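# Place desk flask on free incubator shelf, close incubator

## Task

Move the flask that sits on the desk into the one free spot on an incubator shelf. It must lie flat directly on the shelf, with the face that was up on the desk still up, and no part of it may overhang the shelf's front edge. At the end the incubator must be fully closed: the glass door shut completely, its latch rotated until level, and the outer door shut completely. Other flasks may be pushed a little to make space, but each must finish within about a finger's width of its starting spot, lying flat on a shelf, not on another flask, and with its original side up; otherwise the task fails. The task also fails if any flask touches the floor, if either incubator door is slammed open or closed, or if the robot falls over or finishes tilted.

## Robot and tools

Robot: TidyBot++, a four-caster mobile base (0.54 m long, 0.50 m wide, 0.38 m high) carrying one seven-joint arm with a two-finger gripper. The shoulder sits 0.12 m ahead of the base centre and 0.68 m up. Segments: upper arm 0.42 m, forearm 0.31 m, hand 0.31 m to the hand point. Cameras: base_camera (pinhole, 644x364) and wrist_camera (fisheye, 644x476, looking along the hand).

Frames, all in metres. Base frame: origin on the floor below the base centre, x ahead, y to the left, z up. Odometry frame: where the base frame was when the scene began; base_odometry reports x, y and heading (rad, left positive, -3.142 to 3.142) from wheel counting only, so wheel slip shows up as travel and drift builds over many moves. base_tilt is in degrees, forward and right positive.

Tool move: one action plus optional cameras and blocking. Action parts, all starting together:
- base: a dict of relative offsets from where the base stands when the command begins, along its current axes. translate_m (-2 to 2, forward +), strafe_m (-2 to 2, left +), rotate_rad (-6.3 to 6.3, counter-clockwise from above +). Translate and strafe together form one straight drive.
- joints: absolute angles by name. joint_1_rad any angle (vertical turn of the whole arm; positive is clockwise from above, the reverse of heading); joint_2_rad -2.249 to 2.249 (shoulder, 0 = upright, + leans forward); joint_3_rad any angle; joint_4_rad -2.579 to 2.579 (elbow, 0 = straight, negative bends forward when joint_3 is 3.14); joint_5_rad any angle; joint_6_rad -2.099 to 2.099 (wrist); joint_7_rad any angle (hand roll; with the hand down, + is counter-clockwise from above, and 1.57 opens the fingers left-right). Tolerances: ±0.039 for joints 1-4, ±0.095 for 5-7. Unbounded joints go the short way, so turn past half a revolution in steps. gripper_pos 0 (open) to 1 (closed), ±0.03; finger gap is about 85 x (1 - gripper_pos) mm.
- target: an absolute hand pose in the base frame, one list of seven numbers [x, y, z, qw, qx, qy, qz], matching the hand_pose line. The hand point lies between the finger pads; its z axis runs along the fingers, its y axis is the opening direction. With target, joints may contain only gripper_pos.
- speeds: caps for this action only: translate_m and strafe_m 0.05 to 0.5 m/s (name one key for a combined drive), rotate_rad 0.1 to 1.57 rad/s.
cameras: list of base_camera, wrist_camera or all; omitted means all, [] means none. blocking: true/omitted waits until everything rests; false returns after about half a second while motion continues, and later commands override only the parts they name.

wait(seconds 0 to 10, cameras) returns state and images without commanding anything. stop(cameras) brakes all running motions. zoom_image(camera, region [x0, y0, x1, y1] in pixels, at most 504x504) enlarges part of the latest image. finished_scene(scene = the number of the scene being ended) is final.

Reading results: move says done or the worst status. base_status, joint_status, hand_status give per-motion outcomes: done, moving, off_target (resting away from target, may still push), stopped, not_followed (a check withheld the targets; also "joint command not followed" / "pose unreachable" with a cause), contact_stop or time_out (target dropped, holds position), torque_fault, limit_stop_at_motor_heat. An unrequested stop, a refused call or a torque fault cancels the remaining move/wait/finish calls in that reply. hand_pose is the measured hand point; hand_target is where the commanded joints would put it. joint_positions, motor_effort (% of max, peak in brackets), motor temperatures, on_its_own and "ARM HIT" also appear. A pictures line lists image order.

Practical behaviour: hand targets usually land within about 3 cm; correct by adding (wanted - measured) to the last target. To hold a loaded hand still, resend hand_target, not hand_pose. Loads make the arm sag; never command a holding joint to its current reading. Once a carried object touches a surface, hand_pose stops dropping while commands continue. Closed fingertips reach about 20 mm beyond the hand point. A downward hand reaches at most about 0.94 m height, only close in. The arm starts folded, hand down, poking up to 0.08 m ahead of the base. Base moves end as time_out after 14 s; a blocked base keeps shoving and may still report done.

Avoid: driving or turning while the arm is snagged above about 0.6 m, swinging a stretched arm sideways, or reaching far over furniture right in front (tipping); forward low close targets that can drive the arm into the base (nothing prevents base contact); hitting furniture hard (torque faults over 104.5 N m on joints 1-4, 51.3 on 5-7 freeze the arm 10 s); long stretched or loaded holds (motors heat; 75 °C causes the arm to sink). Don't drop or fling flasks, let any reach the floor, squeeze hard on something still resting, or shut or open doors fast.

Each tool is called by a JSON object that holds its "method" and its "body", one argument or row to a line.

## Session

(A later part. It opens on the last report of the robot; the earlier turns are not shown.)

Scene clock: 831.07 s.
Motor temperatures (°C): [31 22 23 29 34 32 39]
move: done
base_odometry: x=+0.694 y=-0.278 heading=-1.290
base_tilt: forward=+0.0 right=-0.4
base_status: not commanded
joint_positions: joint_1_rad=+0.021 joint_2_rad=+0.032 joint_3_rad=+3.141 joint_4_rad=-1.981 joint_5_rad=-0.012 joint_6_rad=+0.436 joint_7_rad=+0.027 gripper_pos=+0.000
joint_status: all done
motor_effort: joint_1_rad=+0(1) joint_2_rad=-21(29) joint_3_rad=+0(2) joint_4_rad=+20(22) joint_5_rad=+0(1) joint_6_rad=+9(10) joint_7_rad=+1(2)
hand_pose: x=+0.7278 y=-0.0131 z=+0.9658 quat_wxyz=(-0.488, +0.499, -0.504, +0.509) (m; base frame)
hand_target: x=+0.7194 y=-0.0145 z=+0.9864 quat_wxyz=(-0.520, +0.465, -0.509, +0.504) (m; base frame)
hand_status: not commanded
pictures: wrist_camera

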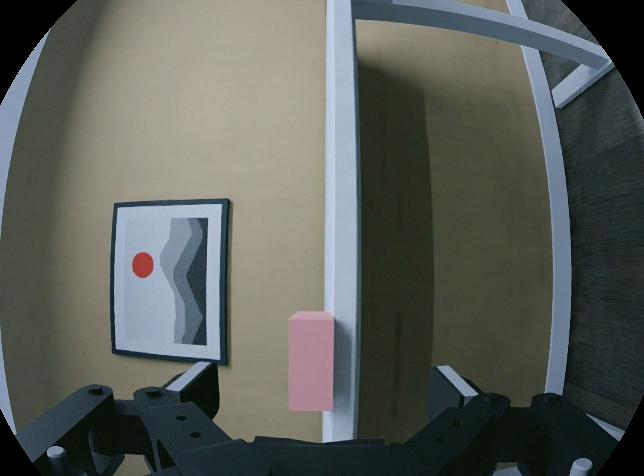

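{"method": "move", "body": {
  "base": {"strafe_m":0.042},
  "speeds": {"strafe_m":0.1},
  "joints": {"joint_2_rad":0.012,"joint_4_rad":-1.928,"joint_6_rad":0.375},
  "cameras": ["wrist_camera"]
}}

{"method": "move", "body": {
  "base": {"translate_m":0.12},
  "speeds": {"translate_m":0.1},
  "cameras": ["wrist_camera"]
}}

Scene clock: 857.93 s.
Motor temperatures (°C): [31 22 23 29 34 32 39]
move: done
base_odometry: x=+0.735 y=-0.267 heading=-1.291
base_tilt: forward=+0.0 right=-0.3
base_status: done
joint_positions: joint_1_rad=+0.021 joint_2_rad=+0.031 joint_3_rad=+3.141 joint_4_rad=-1.940 joint_5_rad=-0.012 joint_6_rad=+0.402 joint_7_rad=+0.025 gripper_pos=+0.000
joint_status: all done
motor_effort: joint_1_rad=+0(3) joint_2_rad=-22(23) joint_3_rad=-1(4) joint_4_rad=+21(22) joint_5_rad=+0(1) joint_6_rad=+9(10) joint_7_rad=+1(1)
hand_pose: x=+0.7328 y=-0.0131 z=+0.9808 quat_wxyz=(-0.491, +0.496, -0.502, +0.510) (m; base frame)
hand_target: x=+0.7284 y=-0.0143 z=+0.9909 quat_wxyz=(-0.510, +0.476, -0.520, +0.493) (m; base frame)
hand_status: not commanded
pictures: wrist_camera

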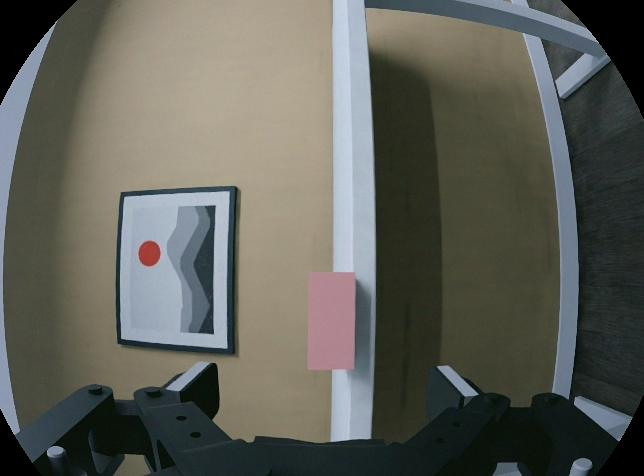

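Scene clock: 859.70 s.
Motor temperatures (°C): [31 22 23 29 34 32 39]
move: done
base_odometry: x=+0.768 y=-0.382 heading=-1.291
base_tilt: forward=+0.1 right=-0.2
base_status: done
joint_positions: joint_1_rad=+0.021 joint_2_rad=+0.024 joint_3_rad=+3.141 joint_4_rad=-1.940 joint_5_rad=-0.012 joint_6_rad=+0.402 joint_7_rad=+0.025 gripper_pos=+0.000
joint_status: not commanded
motor_effort: joint_1_rad=+0(2) joint_2_rad=-22(25) joint_3_rad=-1(2) joint_4_rad=+21(22) joint_5_rad=+1(1) joint_6_rad=+9(9) joint_7_rad=+1(1)
hand_pose: x=+0.7307 y=-0.0131 z=+0.9852 quat_wxyz=(-0.492, +0.495, -0.501, +0.512) (m; base frame)
hand_target: x=+0.7284 y=-0.0143 z=+0.9909 quat_wxyz=(-0.510, +0.476, -0.520, +0.493) (m; base frame)
hand_status: not commanded
pictures: wrist_camera

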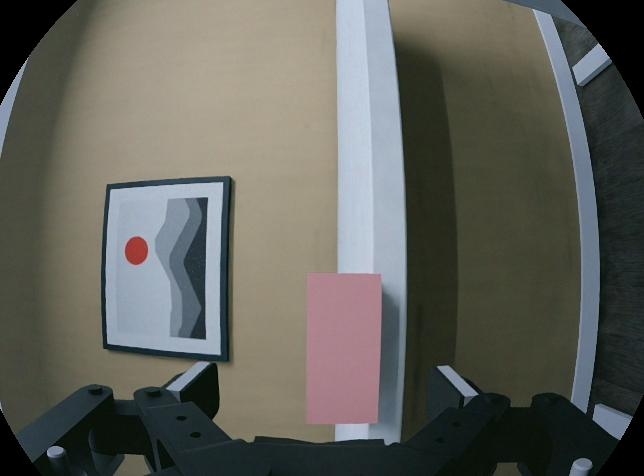

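{"method": "move", "body": {
  "base": {"strafe_m":-0.008},
  "speeds": {"strafe_m":0.1},
  "joints": {"joint_2_rad":0.014,"joint_4_rad":-1.99,"joint_6_rad":0.487},
  "cameras": ["wrist_camera"]
}}

{"method": "move", "body": {
  "base": {"translate_m":0.05},
  "speeds": {"translate_m":0.06},
  "cameras": ["wrist_camera"]
}}

Scene clock: 870.73 s.
Motor temperatures (°C): [31 22 23 29 34 32 39]
move: done
base_odometry: x=+0.760 y=-0.384 heading=-1.291
base_tilt: forward=+0.0 right=-0.4
base_status: done
joint_positions: joint_1_rad=+0.021 joint_2_rad=+0.024 joint_3_rad=+3.142 joint_4_rad=-1.985 joint_5_rad=-0.012 joint_6_rad=+0.461 joint_7_rad=+0.025 gripper_pos=+0.000
joint_status: all done
motor_effort: joint_1_rad=+0(3) joint_2_rad=-22(22) joint_3_rad=-1(3) joint_4_rad=+20(22) joint_5_rad=+0(1) joint_6_rad=+9(10) joint_7_rad=+1(1)
hand_pose: x=+0.7248 y=-0.0135 z=+0.9763 quat_wxyz=(-0.495, +0.491, -0.497, +0.516) (m; base frame)
hand_target: x=+0.7209 y=-0.0145 z=+0.9873 quat_wxyz=(-0.521, +0.464, -0.508, +0.505) (m; base frame)
hand_status: not commanded
pictures: wrist_camera

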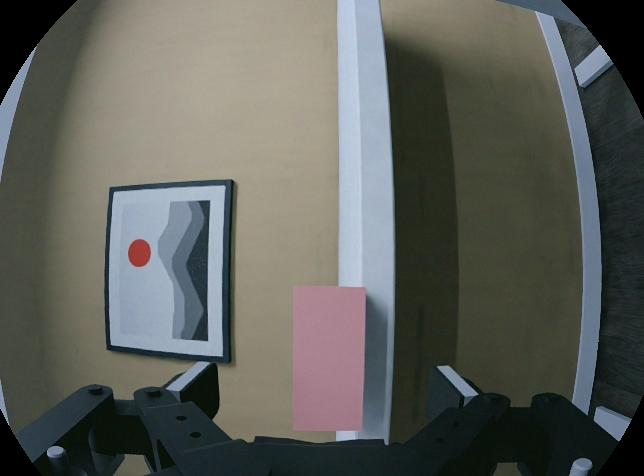

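Scene clock: 872.07 s.
Motor temperatures (°C): [31 22 23 29 34 32 39]
move: done
base_odometry: x=+0.774 y=-0.432 heading=-1.291
base_tilt: forward=+0.0 right=-0.3
base_status: done
joint_positions: joint_1_rad=+0.021 joint_2_rad=+0.023 joint_3_rad=+3.142 joint_4_rad=-1.985 joint_5_rad=-0.012 joint_6_rad=+0.461 joint_7_rad=+0.025 gripper_pos=+0.000
joint_status: not commanded
motor_effort: joint_1_rad=+0(1) joint_2_rad=-21(25) joint_3_rad=-1(2) joint_4_rad=+21(21) joint_5_rad=+0(1) joint_6_rad=+9(9) joint_7_rad=+1(1)
hand_pose: x=+0.7244 y=-0.0134 z=+0.9769 quat_wxyz=(-0.496, +0.491, -0.497, +0.516) (m; base frame)
hand_target: x=+0.7209 y=-0.0145 z=+0.9873 quat_wxyz=(-0.521, +0.464, -0.508, +0.505) (m; base frame)
hand_status: not commanded
pictures: wrist_camera

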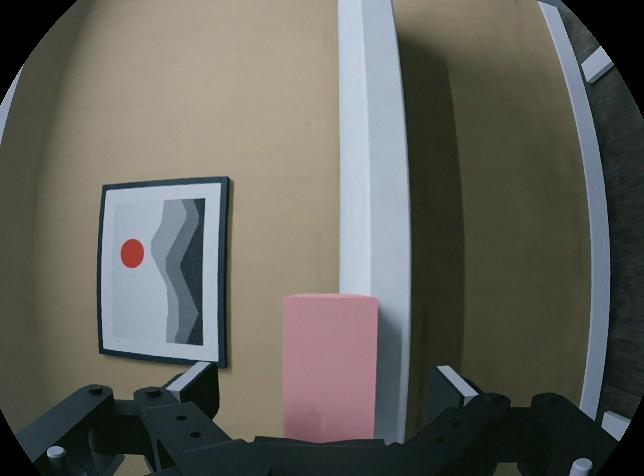

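{"method": "move", "body": {
  "base": {"translate_m":0.022},
  "speeds": {"translate_m":0.05},
  "cameras": []
}}

{"method": "move", "body": {
  "joints": {"gripper_pos":0.5},
  "cameras": ["wrist_camera"]
}}

Scene clock: 885.37 s.
Motor temperatures (°C): [31 22 23 29 34 32 39]
move: done
base_odometry: x=+0.780 y=-0.454 heading=-1.291
base_tilt: forward=+0.1 right=-0.3
base_status: done
joint_positions: joint_1_rad=+0.021 joint_2_rad=+0.022 joint_3_rad=+3.142 joint_4_rad=-1.985 joint_5_rad=-0.012 joint_6_rad=+0.461 joint_7_rad=+0.025 gripper_pos=+0.000
joint_status: not commanded
motor_effort: joint_1_rad=-1(1) joint_2_rad=-22(24) joint_3_rad=-1(2) joint_4_rad=+21(22) joint_5_rad=+0(1) joint_6_rad=+9(9) joint_7_rad=+1(1)
hand_pose: x=+0.7242 y=-0.0134 z=+0.9774 quat_wxyz=(-0.496, +0.490, -0.497, +0.516) (m; base frame)
hand_target: x=+0.7209 y=-0.0145 z=+0.9873 quat_wxyz=(-0.521, +0.464, -0.508, +0.505) (m; base frame)
hand_status: not commanded
pictures: none
No camera images: "cameras" was empty.

Scene clock: 886.20 s.
Motor temperatures (°C): [31 22 23 29 34 32 39]
move: done
base_odometry: x=+0.780 y=-0.454 heading=-1.291
base_tilt: forward=+0.0 right=-0.4
base_status: not commanded
joint_positions: joint_1_rad=+0.021 joint_2_rad=+0.022 joint_3_rad=+3.142 joint_4_rad=-1.985 joint_5_rad=-0.012 joint_6_rad=+0.461 joint_7_rad=+0.025 gripper_pos=+0.500
joint_status: all done
motor_effort: joint_1_rad=+0(1) joint_2_rad=-22(22) joint_3_rad=-1(1) joint_4_rad=+21(22) joint_5_rad=+0(1) joint_6_rad=+10(10) joint_7_rad=+1(1)
hand_pose: x=+0.7242 y=-0.0134 z=+0.9774 quat_wxyz=(-0.496, +0.490, -0.497, +0.516) (m; base frame)
hand_target: x=+0.7209 y=-0.0145 z=+0.9873 quat_wxyz=(-0.521, +0.464, -0.508, +0.505) (m; base frame)
hand_status: not commanded
pictures: wrist_camera

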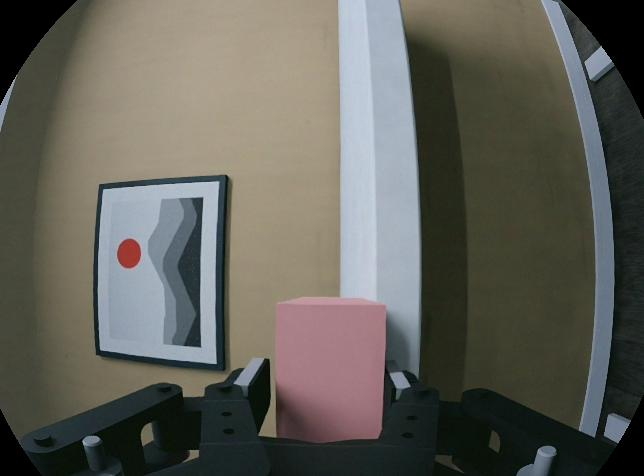

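{"method": "move", "body": {
  "joints": {"gripper_pos":0.62},
  "cameras": ["wrist_camera"]
}}

Scene clock: 889.83 s.
Motor temperatures (°C): [31 22 23 29 34 32 39]
move: off_target
base_odometry: x=+0.780 y=-0.454 heading=-1.291
base_tilt: forward=+0.0 right=-0.3
base_status: not commanded
joint_positions: joint_1_rad=+0.021 joint_2_rad=+0.022 joint_3_rad=+3.142 joint_4_rad=-1.985 joint_5_rad=-0.012 joint_6_rad=+0.461 joint_7_rad=+0.025 gripper_pos=+0.588
joint_status: gripper_pos off_target (ended at +0.588, target +0.620)
motor_effort: joint_1_rad=-1(1) joint_2_rad=-22(23) joint_3_rad=-1(1) joint_4_rad=+21(22) joint_5_rad=+0(1) joint_6_rad=+10(10) joint_7_rad=+1(1)
hand_pose: x=+0.7242 y=-0.0134 z=+0.9773 quat_wxyz=(-0.496, +0.490, -0.497, +0.516) (m; base frame)
hand_target: x=+0.7209 y=-0.0145 z=+0.9873 quat_wxyz=(-0.521, +0.464, -0.508, +0.505) (m; base frame)
hand_status: not commanded
pictures: wrist_camera

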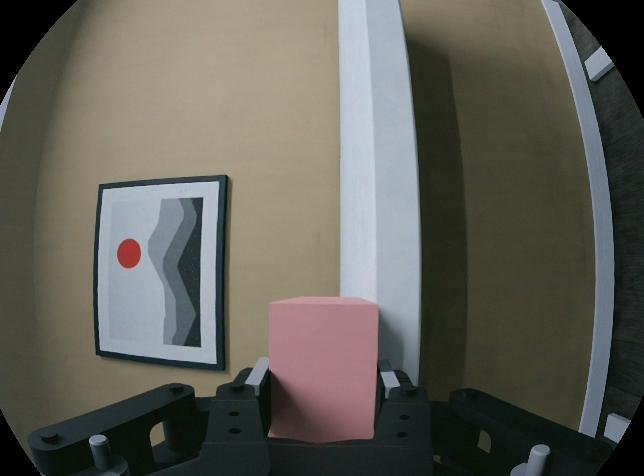

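{"method": "move", "body": {
  "joints": {"gripper_pos":0.75},
  "cameras": []
}}

{"method": "move", "body": {
  "joints": {"joint_4_rad":-1.84,"joint_6_rad":0.29},
  "cameras": ["wrist_camera"]
}}

Scene clock: 897.90 s.
Motor temperatures (°C): [31 22 23 29 34 32 39]
move: off_target
base_odometry: x=+0.780 y=-0.454 heading=-1.291
base_tilt: forward=+0.1 right=-0.4
base_status: not commanded
joint_positions: joint_1_rad=+0.021 joint_2_rad=+0.022 joint_3_rad=+3.142 joint_4_rad=-1.985 joint_5_rad=-0.012 joint_6_rad=+0.461 joint_7_rad=+0.025 gripper_pos=+0.588
joint_status: gripper_pos off_target (ended at +0.588, target +0.750)
motor_effort: joint_1_rad=-1(1) joint_2_rad=-22(23) joint_3_rad=-1(2) joint_4_rad=+22(22) joint_5_rad=+1(1) joint_6_rad=+10(10) joint_7_rad=+1(1)
hand_pose: x=+0.7242 y=-0.0134 z=+0.9773 quat_wxyz=(-0.496, +0.490, -0.497, +0.516) (m; base frame)
hand_target: x=+0.7209 y=-0.0145 z=+0.9873 quat_wxyz=(-0.521, +0.464, -0.508, +0.505) (m; base frame)
hand_status: not commanded
pictures: none
No camera images: "cameras" was empty.

Scene clock: 898.97 s.
Motor temperatures (°C): [31 22 23 29 34 32 39]
move: done
base_odometry: x=+0.780 y=-0.454 heading=-1.291
base_tilt: forward=+0.1 right=-0.3
base_status: not commanded
joint_positions: joint_1_rad=+0.021 joint_2_rad=+0.022 joint_3_rad=+3.142 joint_4_rad=-1.860 joint_5_rad=-0.012 joint_6_rad=+0.340 joint_7_rad=+0.025 gripper_pos=+0.588
joint_status: all done
motor_effort: joint_1_rad=-1(1) joint_2_rad=-23(23) joint_3_rad=-1(1) joint_4_rad=+23(23) joint_5_rad=+0(1) joint_6_rad=+10(11) joint_7_rad=+1(1)
hand_pose: x=+0.7385 y=-0.0133 z=+1.0154 quat_wxyz=(-0.497, +0.490, -0.496, +0.517) (m; base frame)
hand_target: x=+0.7379 y=-0.0142 z=+1.0168 quat_wxyz=(-0.510, +0.476, -0.520, +0.493) (m; base frame)
hand_status: not commanded
pictures: wrist_camera

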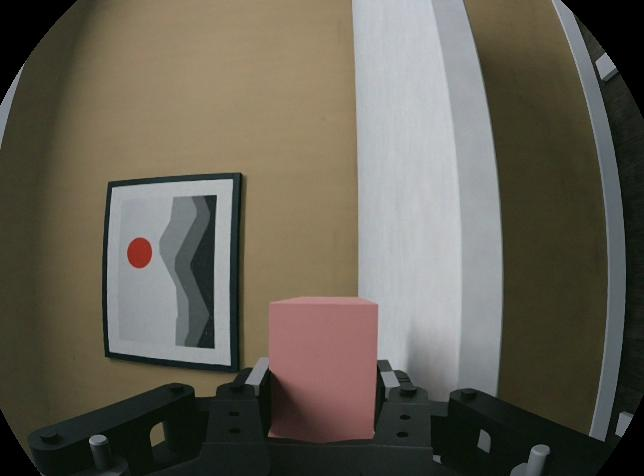

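{"method": "move", "body": {
  "base": {"translate_m":-0.45},
  "speeds": {"translate_m":0.25},
  "cameras": []
}}

{"method": "move", "body": {
  "base": {"rotate_rad":-1.479},
  "speeds": {"rotate_rad":0.6}
}}

Scene clock: 916.70 s.
Motor temperatures (°C): [31 22 23 30 34 32 39]
move: done
base_odometry: x=+0.656 y=-0.021 heading=-1.291
base_tilt: forward=+0.0 right=-0.2
base_status: done
joint_positions: joint_1_rad=+0.021 joint_2_rad=+0.023 joint_3_rad=+3.142 joint_4_rad=-1.859 joint_5_rad=-0.012 joint_6_rad=+0.336 joint_7_rad=+0.025 gripper_pos=+0.588
joint_status: not commanded
motor_effort: joint_1_rad=+0(2) joint_2_rad=-23(26) joint_3_rad=-1(2) joint_4_rad=+22(23) joint_5_rad=+0(1) joint_6_rad=+10(10) joint_7_rad=+0(1)
hand_pose: x=+0.7390 y=-0.0133 z=+1.0138 quat_wxyz=(-0.496, +0.491, -0.497, +0.516) (m; base frame)
hand_target: x=+0.7379 y=-0.0142 z=+1.0168 quat_wxyz=(-0.510, +0.476, -0.520, +0.493) (m; base frame)
hand_status: not commanded
pictures: none
No camera images: "cameras" was empty.

Scene clock: 919.83 s.
Motor temperatures (°C): [31 22 23 30 34 32 39]
move: done
base_odometry: x=+0.656 y=-0.021 heading=-2.770
base_tilt: forward=+0.1 right=-0.4
base_status: done
joint_positions: joint_1_rad=+0.023 joint_2_rad=+0.023 joint_3_rad=+3.143 joint_4_rad=-1.859 joint_5_rad=-0.012 joint_6_rad=+0.336 joint_7_rad=+0.025 gripper_pos=+0.588
joint_status: not commanded
motor_effort: joint_1_rad=-1(3) joint_2_rad=-23(24) joint_3_rad=+0(4) joint_4_rad=+22(23) joint_5_rad=+0(1) joint_6_rad=+10(10) joint_7_rad=+1(1)
hand_pose: x=+0.7390 y=-0.0151 z=+1.0138 quat_wxyz=(-0.495, +0.490, -0.498, +0.517) (m; base frame)
hand_target: x=+0.7379 y=-0.0142 z=+1.0168 quat_wxyz=(-0.510, +0.476, -0.520, +0.493) (m; base frame)
hand_status: not commanded
pictures: base_camera, wrist_camera

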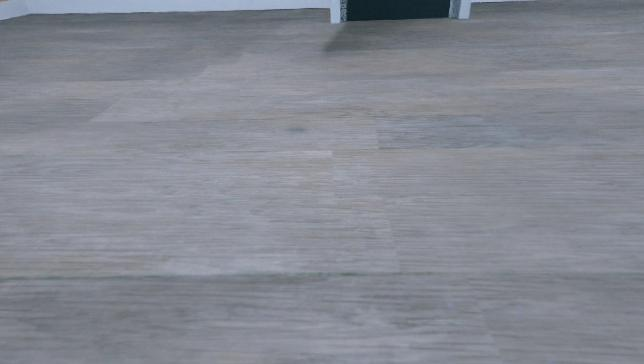

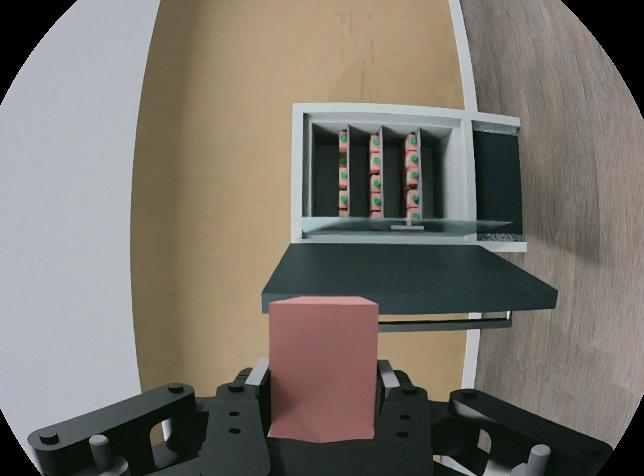

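{"method": "zoom_image", "body": {
  "camera": "wrist_camera",
  "region": [260, 90, 540, 340]
}}

Scaled by 1.800.

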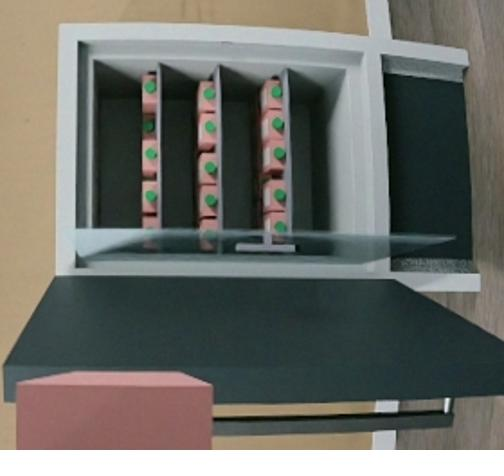

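{"method": "move", "body": {
  "base": {"translate_m":0.25,"strafe_m":-0.53},
  "speeds": {"translate_m":0.25},
  "cameras": ["wrist_camera"]
}}

Scene clock: 958.07 s.
Motor temperatures (°C): [31 22 23 30 34 32 39]
move: done
base_odometry: x=+0.230 y=+0.382 heading=-2.770
base_tilt: forward=+0.0 right=-0.3
base_status: done
joint_positions: joint_1_rad=+0.022 joint_2_rad=+0.023 joint_3_rad=+3.144 joint_4_rad=-1.859 joint_5_rad=-0.012 joint_6_rad=+0.335 joint_7_rad=+0.025 gripper_pos=+0.588
joint_status: not commanded
motor_effort: joint_1_rad=+0(3) joint_2_rad=-23(26) joint_3_rad=-1(4) joint_4_rad=+22(23) joint_5_rad=+0(1) joint_6_rad=+10(10) joint_7_rad=+0(1)
hand_pose: x=+0.7391 y=-0.0145 z=+1.0135 quat_wxyz=(-0.495, +0.490, -0.498, +0.516) (m; base frame)
hand_target: x=+0.7379 y=-0.0142 z=+1.0168 quat_wxyz=(-0.510, +0.476, -0.520, +0.493) (m; base frame)
hand_status: not commanded
pictures: wrist_camera

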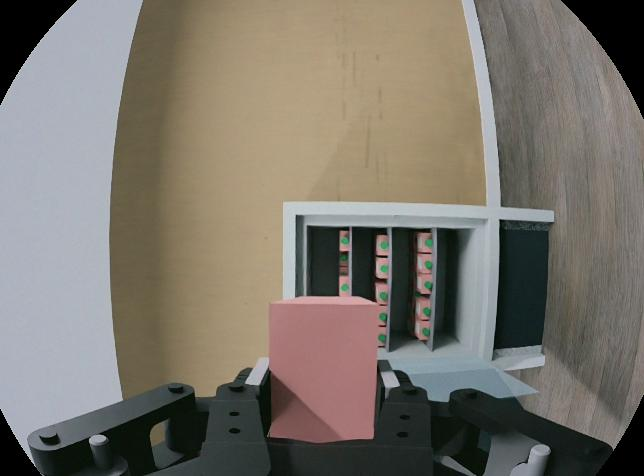

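{"method": "zoom_image", "body": {
  "camera": "wrist_camera",
  "region": [270, 190, 450, 370]
}}

Scaled by 2.800.

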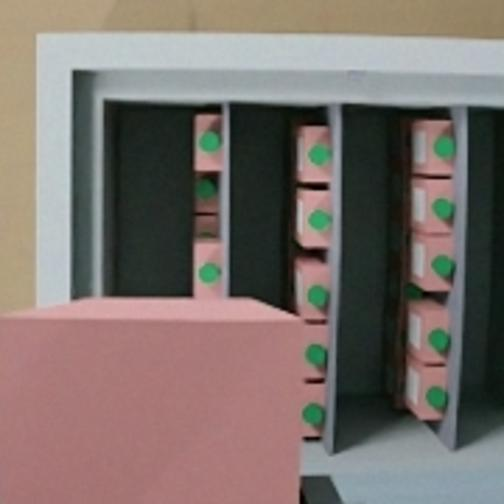

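{"method": "move", "body": {
  "base": {"rotate_rad":0.03},
  "cameras": []
}}

{"method": "move", "body": {
  "base": {"translate_m":0.5,"strafe_m":-0.08},
  "speeds": {"translate_m":0.2}
}}

{"method": "zoom_image", "body": {
  "camera": "wrist_camera",
  "region": [240, 130, 440, 330]
}}

Scene clock: 1034.97 s.
Motor temperatures (°C): [31 22 23 30 34 32 39]
move: done
base_odometry: x=+0.230 y=+0.382 heading=-2.741
base_tilt: forward=+0.0 right=-0.3
base_status: done
joint_positions: joint_1_rad=+0.017 joint_2_rad=+0.023 joint_3_rad=+3.143 joint_4_rad=-1.859 joint_5_rad=-0.012 joint_6_rad=+0.335 joint_7_rad=+0.025 gripper_pos=+0.588
joint_status: not commanded
motor_effort: joint_1_rad=-1(3) joint_2_rad=-23(23) joint_3_rad=-1(4) joint_4_rad=+23(23) joint_5_rad=+0(1) joint_6_rad=+10(10) joint_7_rad=+1(1)
hand_pose: x=+0.7392 y=-0.0117 z=+1.0135 quat_wxyz=(-0.497, +0.492, -0.496, +0.515) (m; base frame)
hand_target: x=+0.7379 y=-0.0142 z=+1.0168 quat_wxyz=(-0.510, +0.476, -0.520, +0.493) (m; base frame)
hand_status: not commanded
pictures: none
No camera images: "cameras" was empty.

Scene clock: 1038.27 s.
Motor temperatures (°C): [31 22 23 30 34 32 39]
move: done
base_odometry: x=-0.262 y=+0.261 heading=-2.741
base_tilt: forward=+0.1 right=-0.3
base_status: done
joint_positions: joint_1_rad=+0.017 joint_2_rad=+0.025 joint_3_rad=+3.143 joint_4_rad=-1.859 joint_5_rad=-0.012 joint_6_rad=+0.334 joint_7_rad=+0.025 gripper_pos=+0.588
joint_status: not commanded
motor_effort: joint_1_rad=+0(1) joint_2_rad=-23(26) joint_3_rad=-1(2) joint_4_rad=+23(23) joint_5_rad=+0(1) joint_6_rad=+10(11) joint_7_rad=+1(1)
hand_pose: x=+0.7397 y=-0.0117 z=+1.0124 quat_wxyz=(-0.496, +0.492, -0.497, +0.514) (m; base frame)
hand_target: x=+0.7379 y=-0.0142 z=+1.0168 quat_wxyz=(-0.510, +0.476, -0.520, +0.493) (m; base frame)
hand_status: not commanded
pictures: base_camera, wrist_camera

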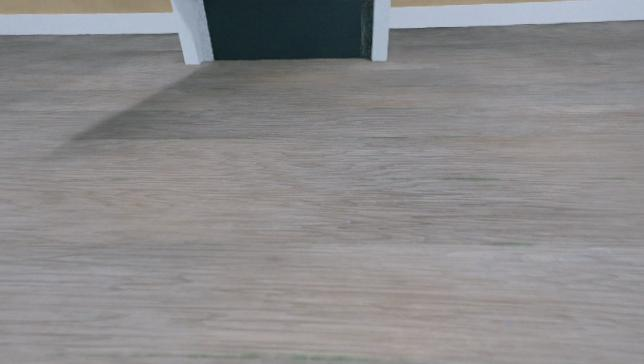

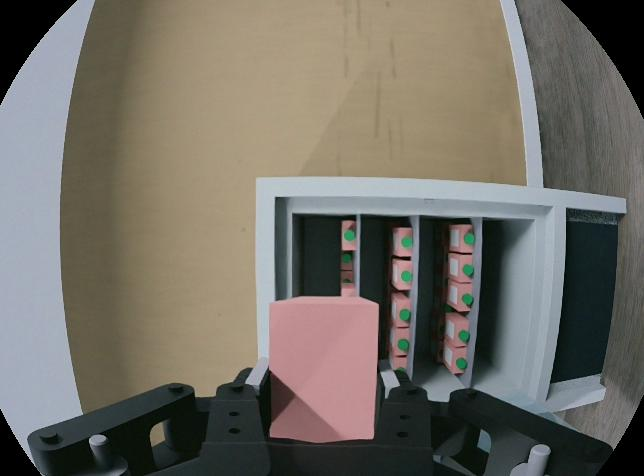

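Scaled by 2.520.

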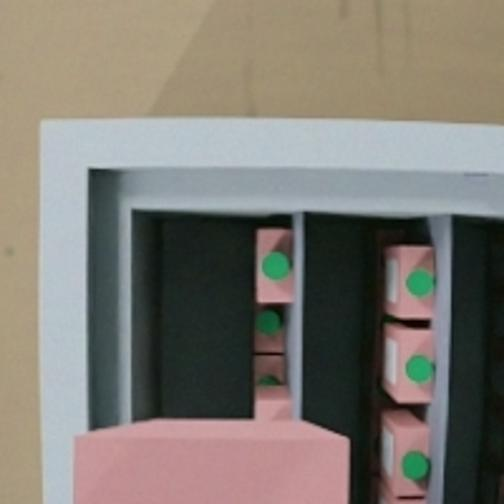

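{"method": "move", "body": {
  "base": {"translate_m":0.3,"strafe_m":-0.025},
  "speeds": {"translate_m":0.15}
}}

{"method": "zoom_image", "body": {
  "camera": "wrist_camera",
  "region": [240, 130, 440, 330]
}}

Scene clock: 1076.83 s.
Motor temperatures (°C): [31 22 23 30 34 32 39]
move: done
base_odometry: x=-0.548 y=+0.167 heading=-2.741
base_tilt: forward=+0.0 right=-0.3
base_status: done
joint_positions: joint_1_rad=+0.017 joint_2_rad=+0.025 joint_3_rad=+3.143 joint_4_rad=-1.859 joint_5_rad=-0.012 joint_6_rad=+0.334 joint_7_rad=+0.025 gripper_pos=+0.588
joint_status: not commanded
motor_effort: joint_1_rad=-1(1) joint_2_rad=-23(26) joint_3_rad=-1(2) joint_4_rad=+23(23) joint_5_rad=+0(1) joint_6_rad=+10(10) joint_7_rad=+1(1)
hand_pose: x=+0.7399 y=-0.0117 z=+1.0121 quat_wxyz=(-0.496, +0.492, -0.497, +0.514) (m; base frame)
hand_target: x=+0.7379 y=-0.0142 z=+1.0168 quat_wxyz=(-0.510, +0.476, -0.520, +0.493) (m; base frame)
hand_status: not commanded
pictures: base_camera, wrist_camera

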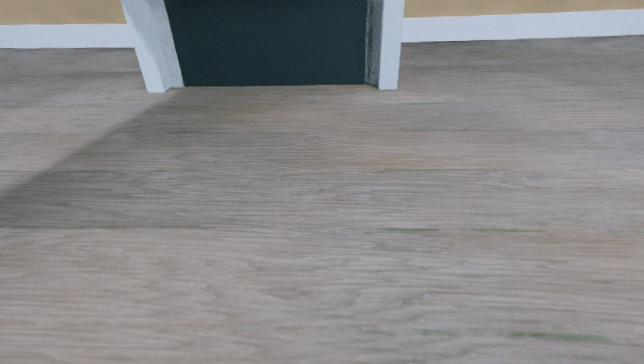

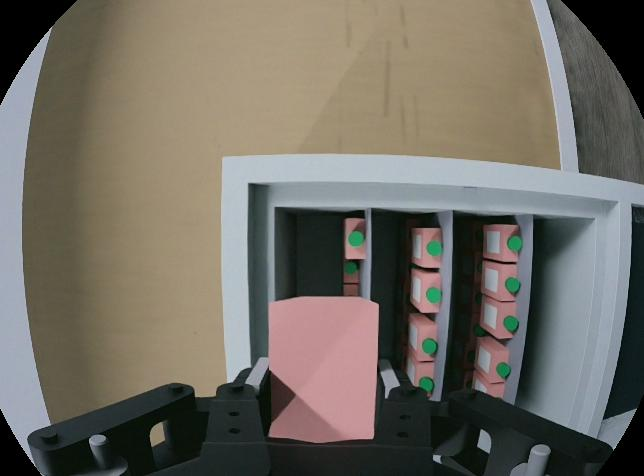

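Scaled by 2.520.

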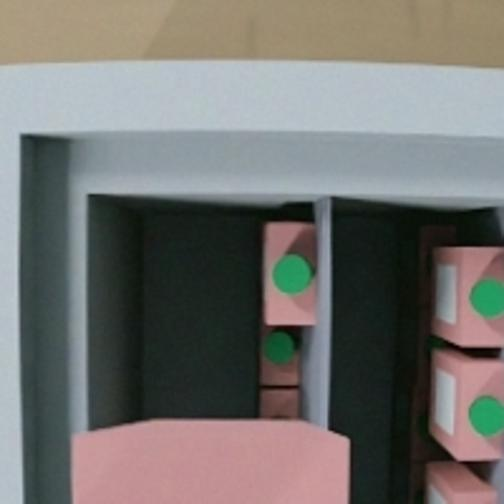

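{"method": "zoom_image", "body": {
  "camera": "wrist_camera",
  "region": [210, 140, 640, 470]
}}

Scaled by 1.172.

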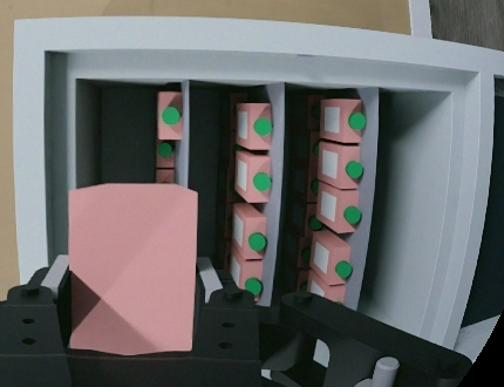

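{"method": "zoom_image", "body": {
  "camera": "wrist_camera",
  "region": [240, 170, 340, 270]
}}

{"method": "zoom_image", "body": {
  "camera": "wrist_camera",
  "region": [340, 190, 460, 310]
}}

Scaled by 5.040.

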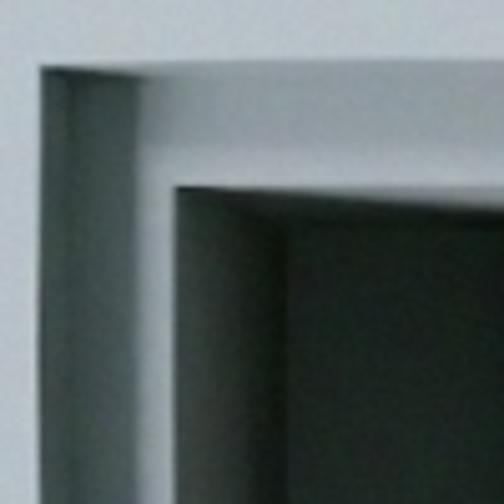

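Scaled by 4.200.

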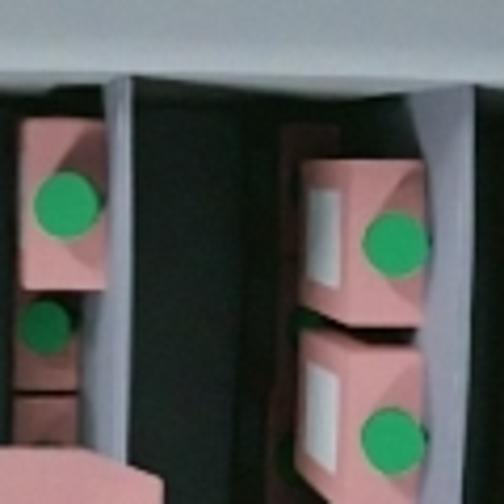

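{"method": "move", "body": {
  "base": {"rotate_rad":-0.15},
  "speeds": {"rotate_rad":0.4},
  "cameras": []
}}

{"method": "move", "body": {
  "base": {"strafe_m":0.14},
  "speeds": {"strafe_m":0.1}
}}

{"method": "zoom_image", "body": {
  "camera": "wrist_camera",
  "region": [220, 130, 640, 450]
}}

Scene clock: 1215.73 s.
Motor temperatures (°C): [31 22 23 30 34 32 39]
move: done
base_odometry: x=-0.548 y=+0.167 heading=-2.892
base_tilt: forward=+0.0 right=-0.3
base_status: done
joint_positions: joint_1_rad=+0.023 joint_2_rad=+0.025 joint_3_rad=+3.146 joint_4_rad=-1.859 joint_5_rad=-0.012 joint_6_rad=+0.334 joint_7_rad=+0.025 gripper_pos=+0.588
joint_status: not commanded
motor_effort: joint_1_rad=+0(4) joint_2_rad=-23(24) joint_3_rad=-1(4) joint_4_rad=+22(23) joint_5_rad=+0(1) joint_6_rad=+10(10) joint_7_rad=+1(1)
hand_pose: x=+0.7398 y=-0.0167 z=+1.0120 quat_wxyz=(-0.494, +0.490, -0.499, +0.516) (m; base frame)
hand_target: x=+0.7379 y=-0.0142 z=+1.0168 quat_wxyz=(-0.510, +0.476, -0.520, +0.493) (m; base frame)
hand_status: not commanded
pictures: none
No camera images: "cameras" was empty.

Scene clock: 1217.70 s.
Motor temperatures (°C): [31 22 23 30 34 32 39]
move: done
base_odometry: x=-0.513 y=+0.031 heading=-2.892
base_tilt: forward=+0.0 right=-0.3
base_status: done
joint_positions: joint_1_rad=+0.021 joint_2_rad=+0.025 joint_3_rad=+3.146 joint_4_rad=-1.859 joint_5_rad=-0.012 joint_6_rad=+0.334 joint_7_rad=+0.025 gripper_pos=+0.588
joint_status: not commanded
motor_effort: joint_1_rad=-1(2) joint_2_rad=-23(25) joint_3_rad=-1(3) joint_4_rad=+22(23) joint_5_rad=+1(1) joint_6_rad=+10(10) joint_7_rad=+1(1)
hand_pose: x=+0.7398 y=-0.0155 z=+1.0120 quat_wxyz=(-0.494, +0.491, -0.499, +0.516) (m; base frame)
hand_target: x=+0.7379 y=-0.0142 z=+1.0168 quat_wxyz=(-0.510, +0.476, -0.520, +0.493) (m; base frame)
hand_status: not commanded
pictures: base_camera, wrist_camera

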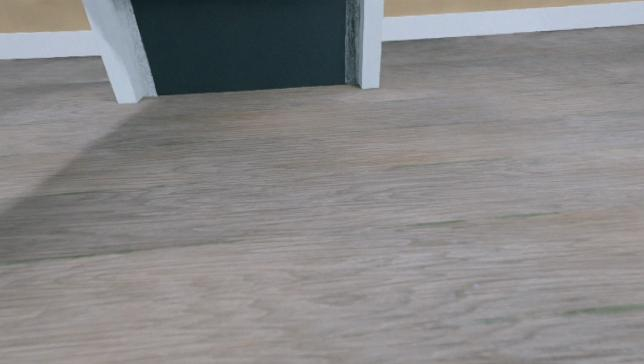

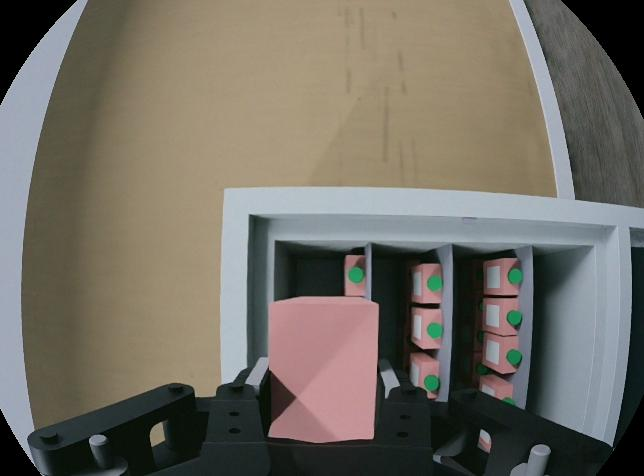

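Scaled by 1.200.

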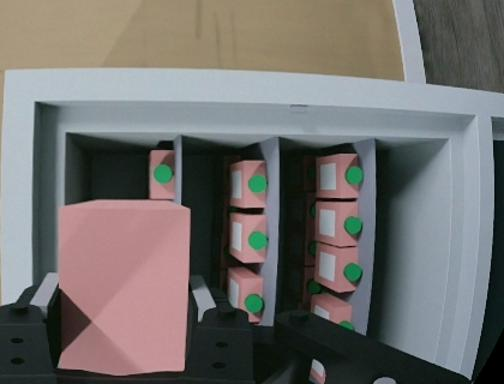

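{"method": "move", "body": {
  "base": {"translate_m":0.22,"strafe_m":0.034},
  "speeds": {"translate_m":0.12}
}}

{"method": "zoom_image", "body": {
  "camera": "wrist_camera",
  "region": [200, 100, 600, 420]
}}

Scene clock: 1236.57 s.
Motor temperatures (°C): [31 22 23 30 34 32 39]
move: done
base_odometry: x=-0.718 y=-0.057 heading=-2.892
base_tilt: forward=+0.1 right=-0.3
base_status: done
joint_positions: joint_1_rad=+0.021 joint_2_rad=+0.026 joint_3_rad=+3.146 joint_4_rad=-1.858 joint_5_rad=-0.012 joint_6_rad=+0.333 joint_7_rad=+0.025 gripper_pos=+0.588
joint_status: not commanded
motor_effort: joint_1_rad=+0(2) joint_2_rad=-23(26) joint_3_rad=-1(2) joint_4_rad=+22(23) joint_5_rad=+0(1) joint_6_rad=+10(11) joint_7_rad=+1(1)
hand_pose: x=+0.7401 y=-0.0155 z=+1.0115 quat_wxyz=(-0.494, +0.491, -0.499, +0.515) (m; base frame)
hand_target: x=+0.7379 y=-0.0142 z=+1.0168 quat_wxyz=(-0.510, +0.476, -0.520, +0.493) (m; base frame)
hand_status: not commanded
pictures: base_camera, wrist_camera

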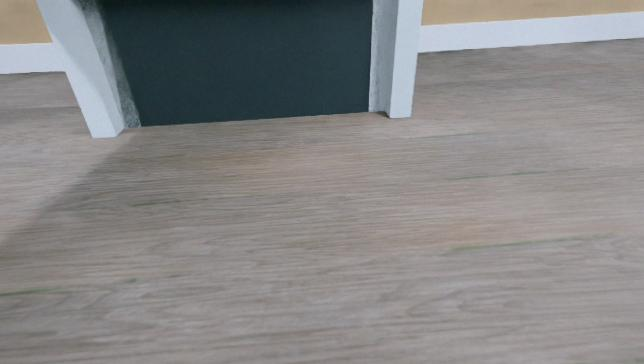

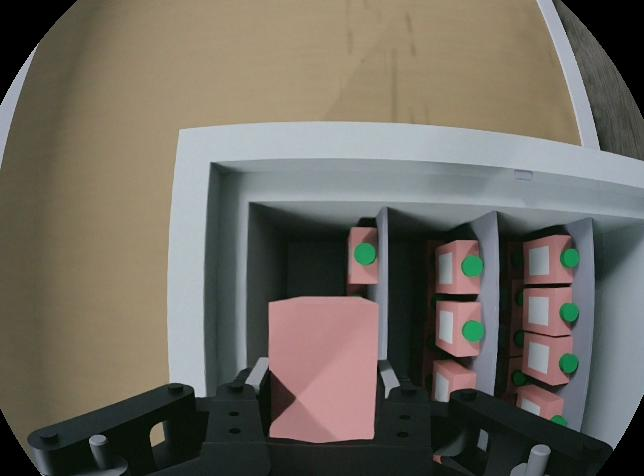

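Scaled by 1.260.

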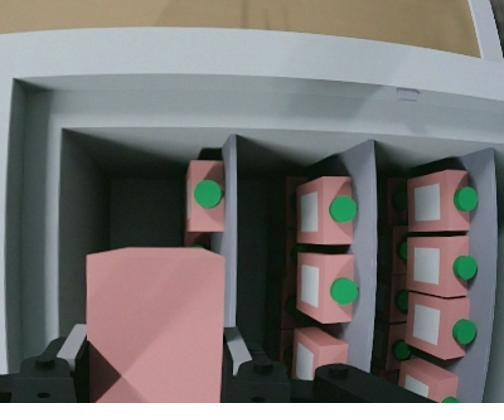

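{"method": "move", "body": {
  "joints": {"joint_2_rad":0.055,"joint_4_rad":-1.93,"joint_6_rad":0.485},
  "base": {"strafe_m":-0.007},
  "speeds": {"strafe_m":0.06},
  "cameras": ["wrist_camera"]
}}

{"method": "zoom_image", "body": {
  "camera": "wrist_camera",
  "region": [200, 180, 450, 430]
}}

Scene clock: 1264.83 s.
Motor temperatures (°C): [31 22 23 30 34 32 39]
move: done
base_odometry: x=-0.720 y=-0.050 heading=-2.892
base_tilt: forward=+0.0 right=-0.3
base_status: done
joint_positions: joint_1_rad=+0.022 joint_2_rad=+0.055 joint_3_rad=+3.146 joint_4_rad=-1.929 joint_5_rad=-0.012 joint_6_rad=+0.447 joint_7_rad=+0.025 gripper_pos=+0.588
joint_status: all done
motor_effort: joint_1_rad=+0(3) joint_2_rad=-24(25) joint_3_rad=-1(3) joint_4_rad=+22(23) joint_5_rad=+1(1) joint_6_rad=+10(11) joint_7_rad=+1(1)
hand_pose: x=+0.7410 y=-0.0163 z=+0.9862 quat_wxyz=(-0.497, +0.487, -0.496, +0.520) (m; base frame)
hand_target: x=+0.7403 y=-0.0149 z=+0.9974 quat_wxyz=(-0.526, +0.460, -0.503, +0.509) (m; base frame)
hand_status: not commanded
pictures: wrist_camera

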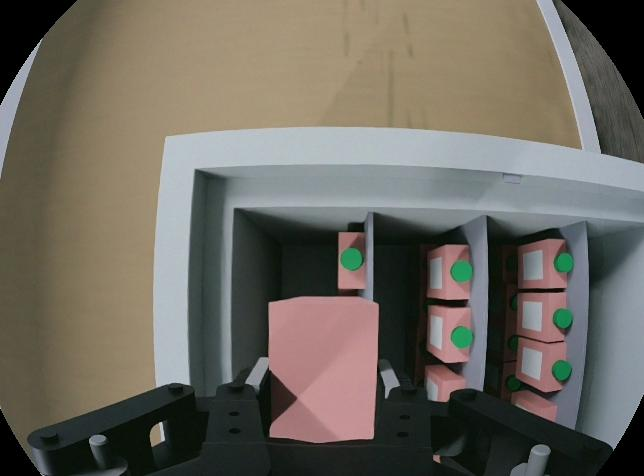

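Scaled by 2.016.

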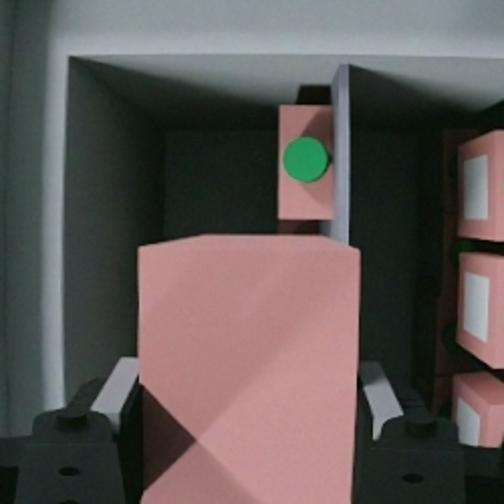

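{"method": "move", "body": {
  "joints": {"joint_2_rad":0.055,"joint_4_rad":-1.992,"joint_6_rad":0.538},
  "cameras": ["wrist_camera"]
}}

{"method": "move", "body": {
  "base": {"translate_m":0.12,"strafe_m":0.011},
  "speeds": {"translate_m":0.08},
  "cameras": ["wrist_camera"]
}}

{"method": "zoom_image", "body": {
  "camera": "wrist_camera",
  "region": [200, 180, 450, 430]
}}

Scene clock: 1278.73 s.
Motor temperatures (°C): [31 22 23 30 34 32 39]
move: done
base_odometry: x=-0.720 y=-0.050 heading=-2.892
base_tilt: forward=+0.1 right=-0.3
base_status: not commanded
joint_positions: joint_1_rad=+0.022 joint_2_rad=+0.056 joint_3_rad=+3.146 joint_4_rad=-1.992 joint_5_rad=-0.012 joint_6_rad=+0.492 joint_7_rad=+0.025 gripper_pos=+0.588
joint_status: all done
motor_effort: joint_1_rad=+0(2) joint_2_rad=-23(24) joint_3_rad=-2(2) joint_4_rad=+21(23) joint_5_rad=+0(1) joint_6_rad=+10(11) joint_7_rad=+0(1)
hand_pose: x=+0.7329 y=-0.0163 z=+0.9625 quat_wxyz=(-0.492, +0.492, -0.500, +0.515) (m; base frame)
hand_target: x=+0.7321 y=-0.0149 z=+0.9770 quat_wxyz=(-0.523, +0.462, -0.506, +0.507) (m; base frame)
hand_status: not commanded
pictures: wrist_camera

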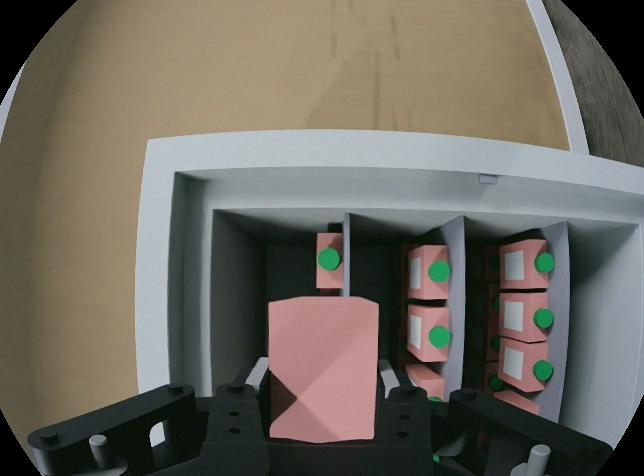

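Scene clock: 1280.77 s.
Motor temperatures (°C): [31 22 23 30 34 32 39]
move: done
base_odometry: x=-0.834 y=-0.090 heading=-2.892
base_tilt: forward=+0.0 right=-0.3
base_status: done
joint_positions: joint_1_rad=+0.022 joint_2_rad=+0.061 joint_3_rad=+3.146 joint_4_rad=-1.992 joint_5_rad=-0.012 joint_6_rad=+0.493 joint_7_rad=+0.025 gripper_pos=+0.588
joint_status: not commanded
motor_effort: joint_1_rad=+0(1) joint_2_rad=-23(26) joint_3_rad=-1(2) joint_4_rad=+21(23) joint_5_rad=+0(1) joint_6_rad=+10(10) joint_7_rad=+0(1)
hand_pose: x=+0.7342 y=-0.0163 z=+0.9597 quat_wxyz=(-0.491, +0.493, -0.502, +0.514) (m; base frame)
hand_target: x=+0.7321 y=-0.0149 z=+0.9770 quat_wxyz=(-0.523, +0.462, -0.506, +0.507) (m; base frame)
hand_status: not commanded
pictures: wrist_camera

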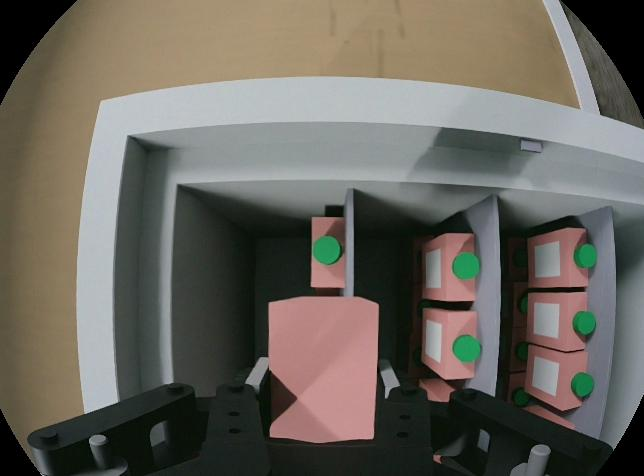

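Scaled by 2.016.

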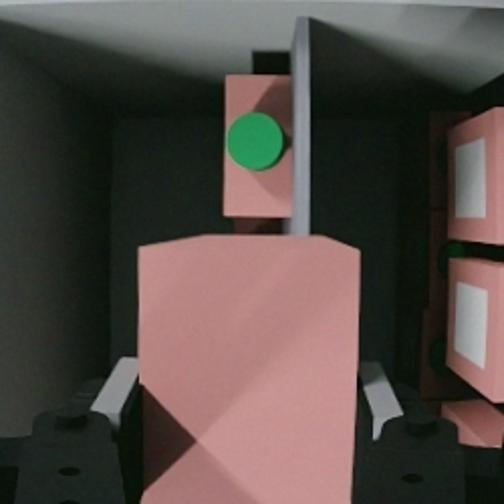

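{"method": "move", "body": {
  "joints": {"joint_4_rad":-1.957,"joint_6_rad":0.428},
  "base": {"strafe_m":-0.003},
  "speeds": {"strafe_m":0.06},
  "cameras": []
}}

{"method": "move", "body": {
  "base": {"translate_m":0.11,"strafe_m":0.01},
  "speeds": {"translate_m":0.08},
  "cameras": ["wrist_camera"]
}}

{"method": "zoom_image", "body": {
  "camera": "wrist_camera",
  "region": [200, 180, 450, 430]
}}

Scene clock: 1300.63 s.
Motor temperatures (°C): [31 22 23 30 34 32 39]
move: done
base_odometry: x=-0.835 y=-0.087 heading=-2.892
base_tilt: forward=+0.0 right=-0.3
base_status: done
joint_positions: joint_1_rad=+0.021 joint_2_rad=+0.061 joint_3_rad=+3.146 joint_4_rad=-1.972 joint_5_rad=-0.012 joint_6_rad=+0.437 joint_7_rad=+0.025 gripper_pos=+0.588
joint_status: all done
motor_effort: joint_1_rad=+0(3) joint_2_rad=-23(25) joint_3_rad=-1(4) joint_4_rad=+21(22) joint_5_rad=+1(1) joint_6_rad=+10(10) joint_7_rad=+0(1)
hand_pose: x=+0.7369 y=-0.0160 z=+0.9541 quat_wxyz=(-0.483, +0.502, -0.510, +0.505) (m; base frame)
hand_target: x=+0.7375 y=-0.0147 z=+0.9636 quat_wxyz=(-0.505, +0.480, -0.525, +0.489) (m; base frame)
hand_status: not commanded
pictures: none
No camera images: "cameras" was empty.

Scene clock: 1302.60 s.
Motor temperatures (°C): [31 22 23 30 34 32 39]
move: done
base_odometry: x=-0.939 y=-0.124 heading=-2.892
base_tilt: forward=+0.0 right=-0.3
base_status: done
joint_positions: joint_1_rad=+0.024 joint_2_rad=+0.016 joint_3_rad=+3.146 joint_4_rad=-2.014 joint_5_rad=-0.012 joint_6_rad=+0.431 joint_7_rad=+0.025 gripper_pos=+0.588
joint_status: not commanded
motor_effort: joint_1_rad=-3(3) joint_2_rad=-13(25) joint_3_rad=-2(3) joint_4_rad=+30(33) joint_5_rad=+1(2) joint_6_rad=+14(15) joint_7_rad=+0(1)
hand_pose: x=+0.7186 y=-0.0175 z=+0.9544 quat_wxyz=(-0.481, +0.502, -0.512, +0.505) (m; base frame)
hand_target: x=+0.7375 y=-0.0147 z=+0.9636 quat_wxyz=(-0.505, +0.480, -0.525, +0.489) (m; base frame)
hand_status: not commanded
pictures: wrist_camera

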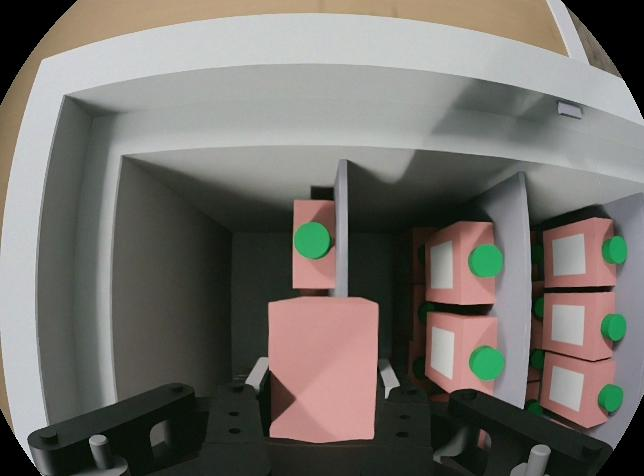

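Scaled by 2.016.

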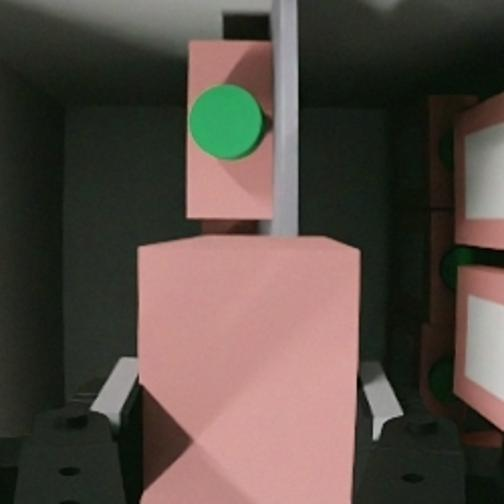

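{"method": "move", "body": {
  "base": {"translate_m":-0.04},
  "speeds": {"translate_m":0.08},
  "cameras": []
}}

{"method": "move", "body": {
  "joints": {"joint_4_rad":-1.935,"joint_6_rad":0.505},
  "cameras": ["wrist_camera"]
}}

{"method": "zoom_image", "body": {
  "camera": "wrist_camera",
  "region": [200, 180, 450, 430]
}}

Scene clock: 1312.73 s.
Motor temperatures (°C): [31 22 23 30 34 32 39]
move: done
base_odometry: x=-0.900 y=-0.114 heading=-2.892
base_tilt: forward=+0.0 right=-0.3
base_status: done
joint_positions: joint_1_rad=+0.023 joint_2_rad=+0.059 joint_3_rad=+3.146 joint_4_rad=-1.973 joint_5_rad=-0.012 joint_6_rad=+0.431 joint_7_rad=+0.024 gripper_pos=+0.588
joint_status: not commanded
motor_effort: joint_1_rad=+0(2) joint_2_rad=-24(25) joint_3_rad=+0(3) joint_4_rad=+21(29) joint_5_rad=+0(1) joint_6_rad=+10(12) joint_7_rad=+1(1)
hand_pose: x=+0.7363 y=-0.0173 z=+0.9526 quat_wxyz=(-0.481, +0.503, -0.512, +0.504) (m; base frame)
hand_target: x=+0.7375 y=-0.0147 z=+0.9636 quat_wxyz=(-0.505, +0.480, -0.525, +0.489) (m; base frame)
hand_status: not commanded
pictures: none
No camera images: "cameras" was empty.

Scene clock: 1313.40 s.
Motor temperatures (°C): [31 22 23 30 34 32 39]
move: done
base_odometry: x=-0.900 y=-0.114 heading=-2.892
base_tilt: forward=+0.0 right=-0.3
base_status: not commanded
joint_positions: joint_1_rad=+0.023 joint_2_rad=+0.060 joint_3_rad=+3.146 joint_4_rad=-1.953 joint_5_rad=-0.012 joint_6_rad=+0.483 joint_7_rad=+0.024 gripper_pos=+0.588
joint_status: all done
motor_effort: joint_1_rad=+0(1) joint_2_rad=-24(25) joint_3_rad=-1(2) joint_4_rad=+22(24) joint_5_rad=+1(1) joint_6_rad=+10(11) joint_7_rad=+1(1)
hand_pose: x=+0.7391 y=-0.0175 z=+0.9800 quat_wxyz=(-0.498, +0.485, -0.494, +0.522) (m; base frame)
hand_target: x=+0.7393 y=-0.0150 z=+1.0007 quat_wxyz=(-0.529, +0.456, -0.499, +0.513) (m; base frame)
hand_status: not commanded
pictures: wrist_camera

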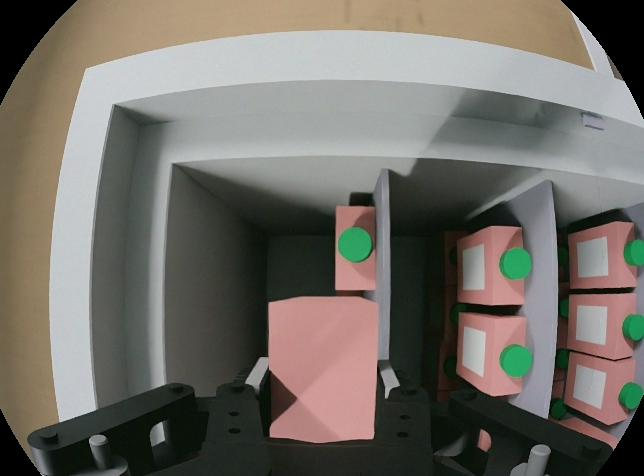

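Scaled by 2.016.

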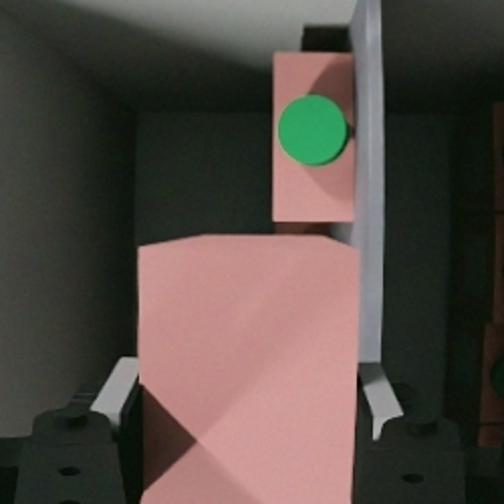

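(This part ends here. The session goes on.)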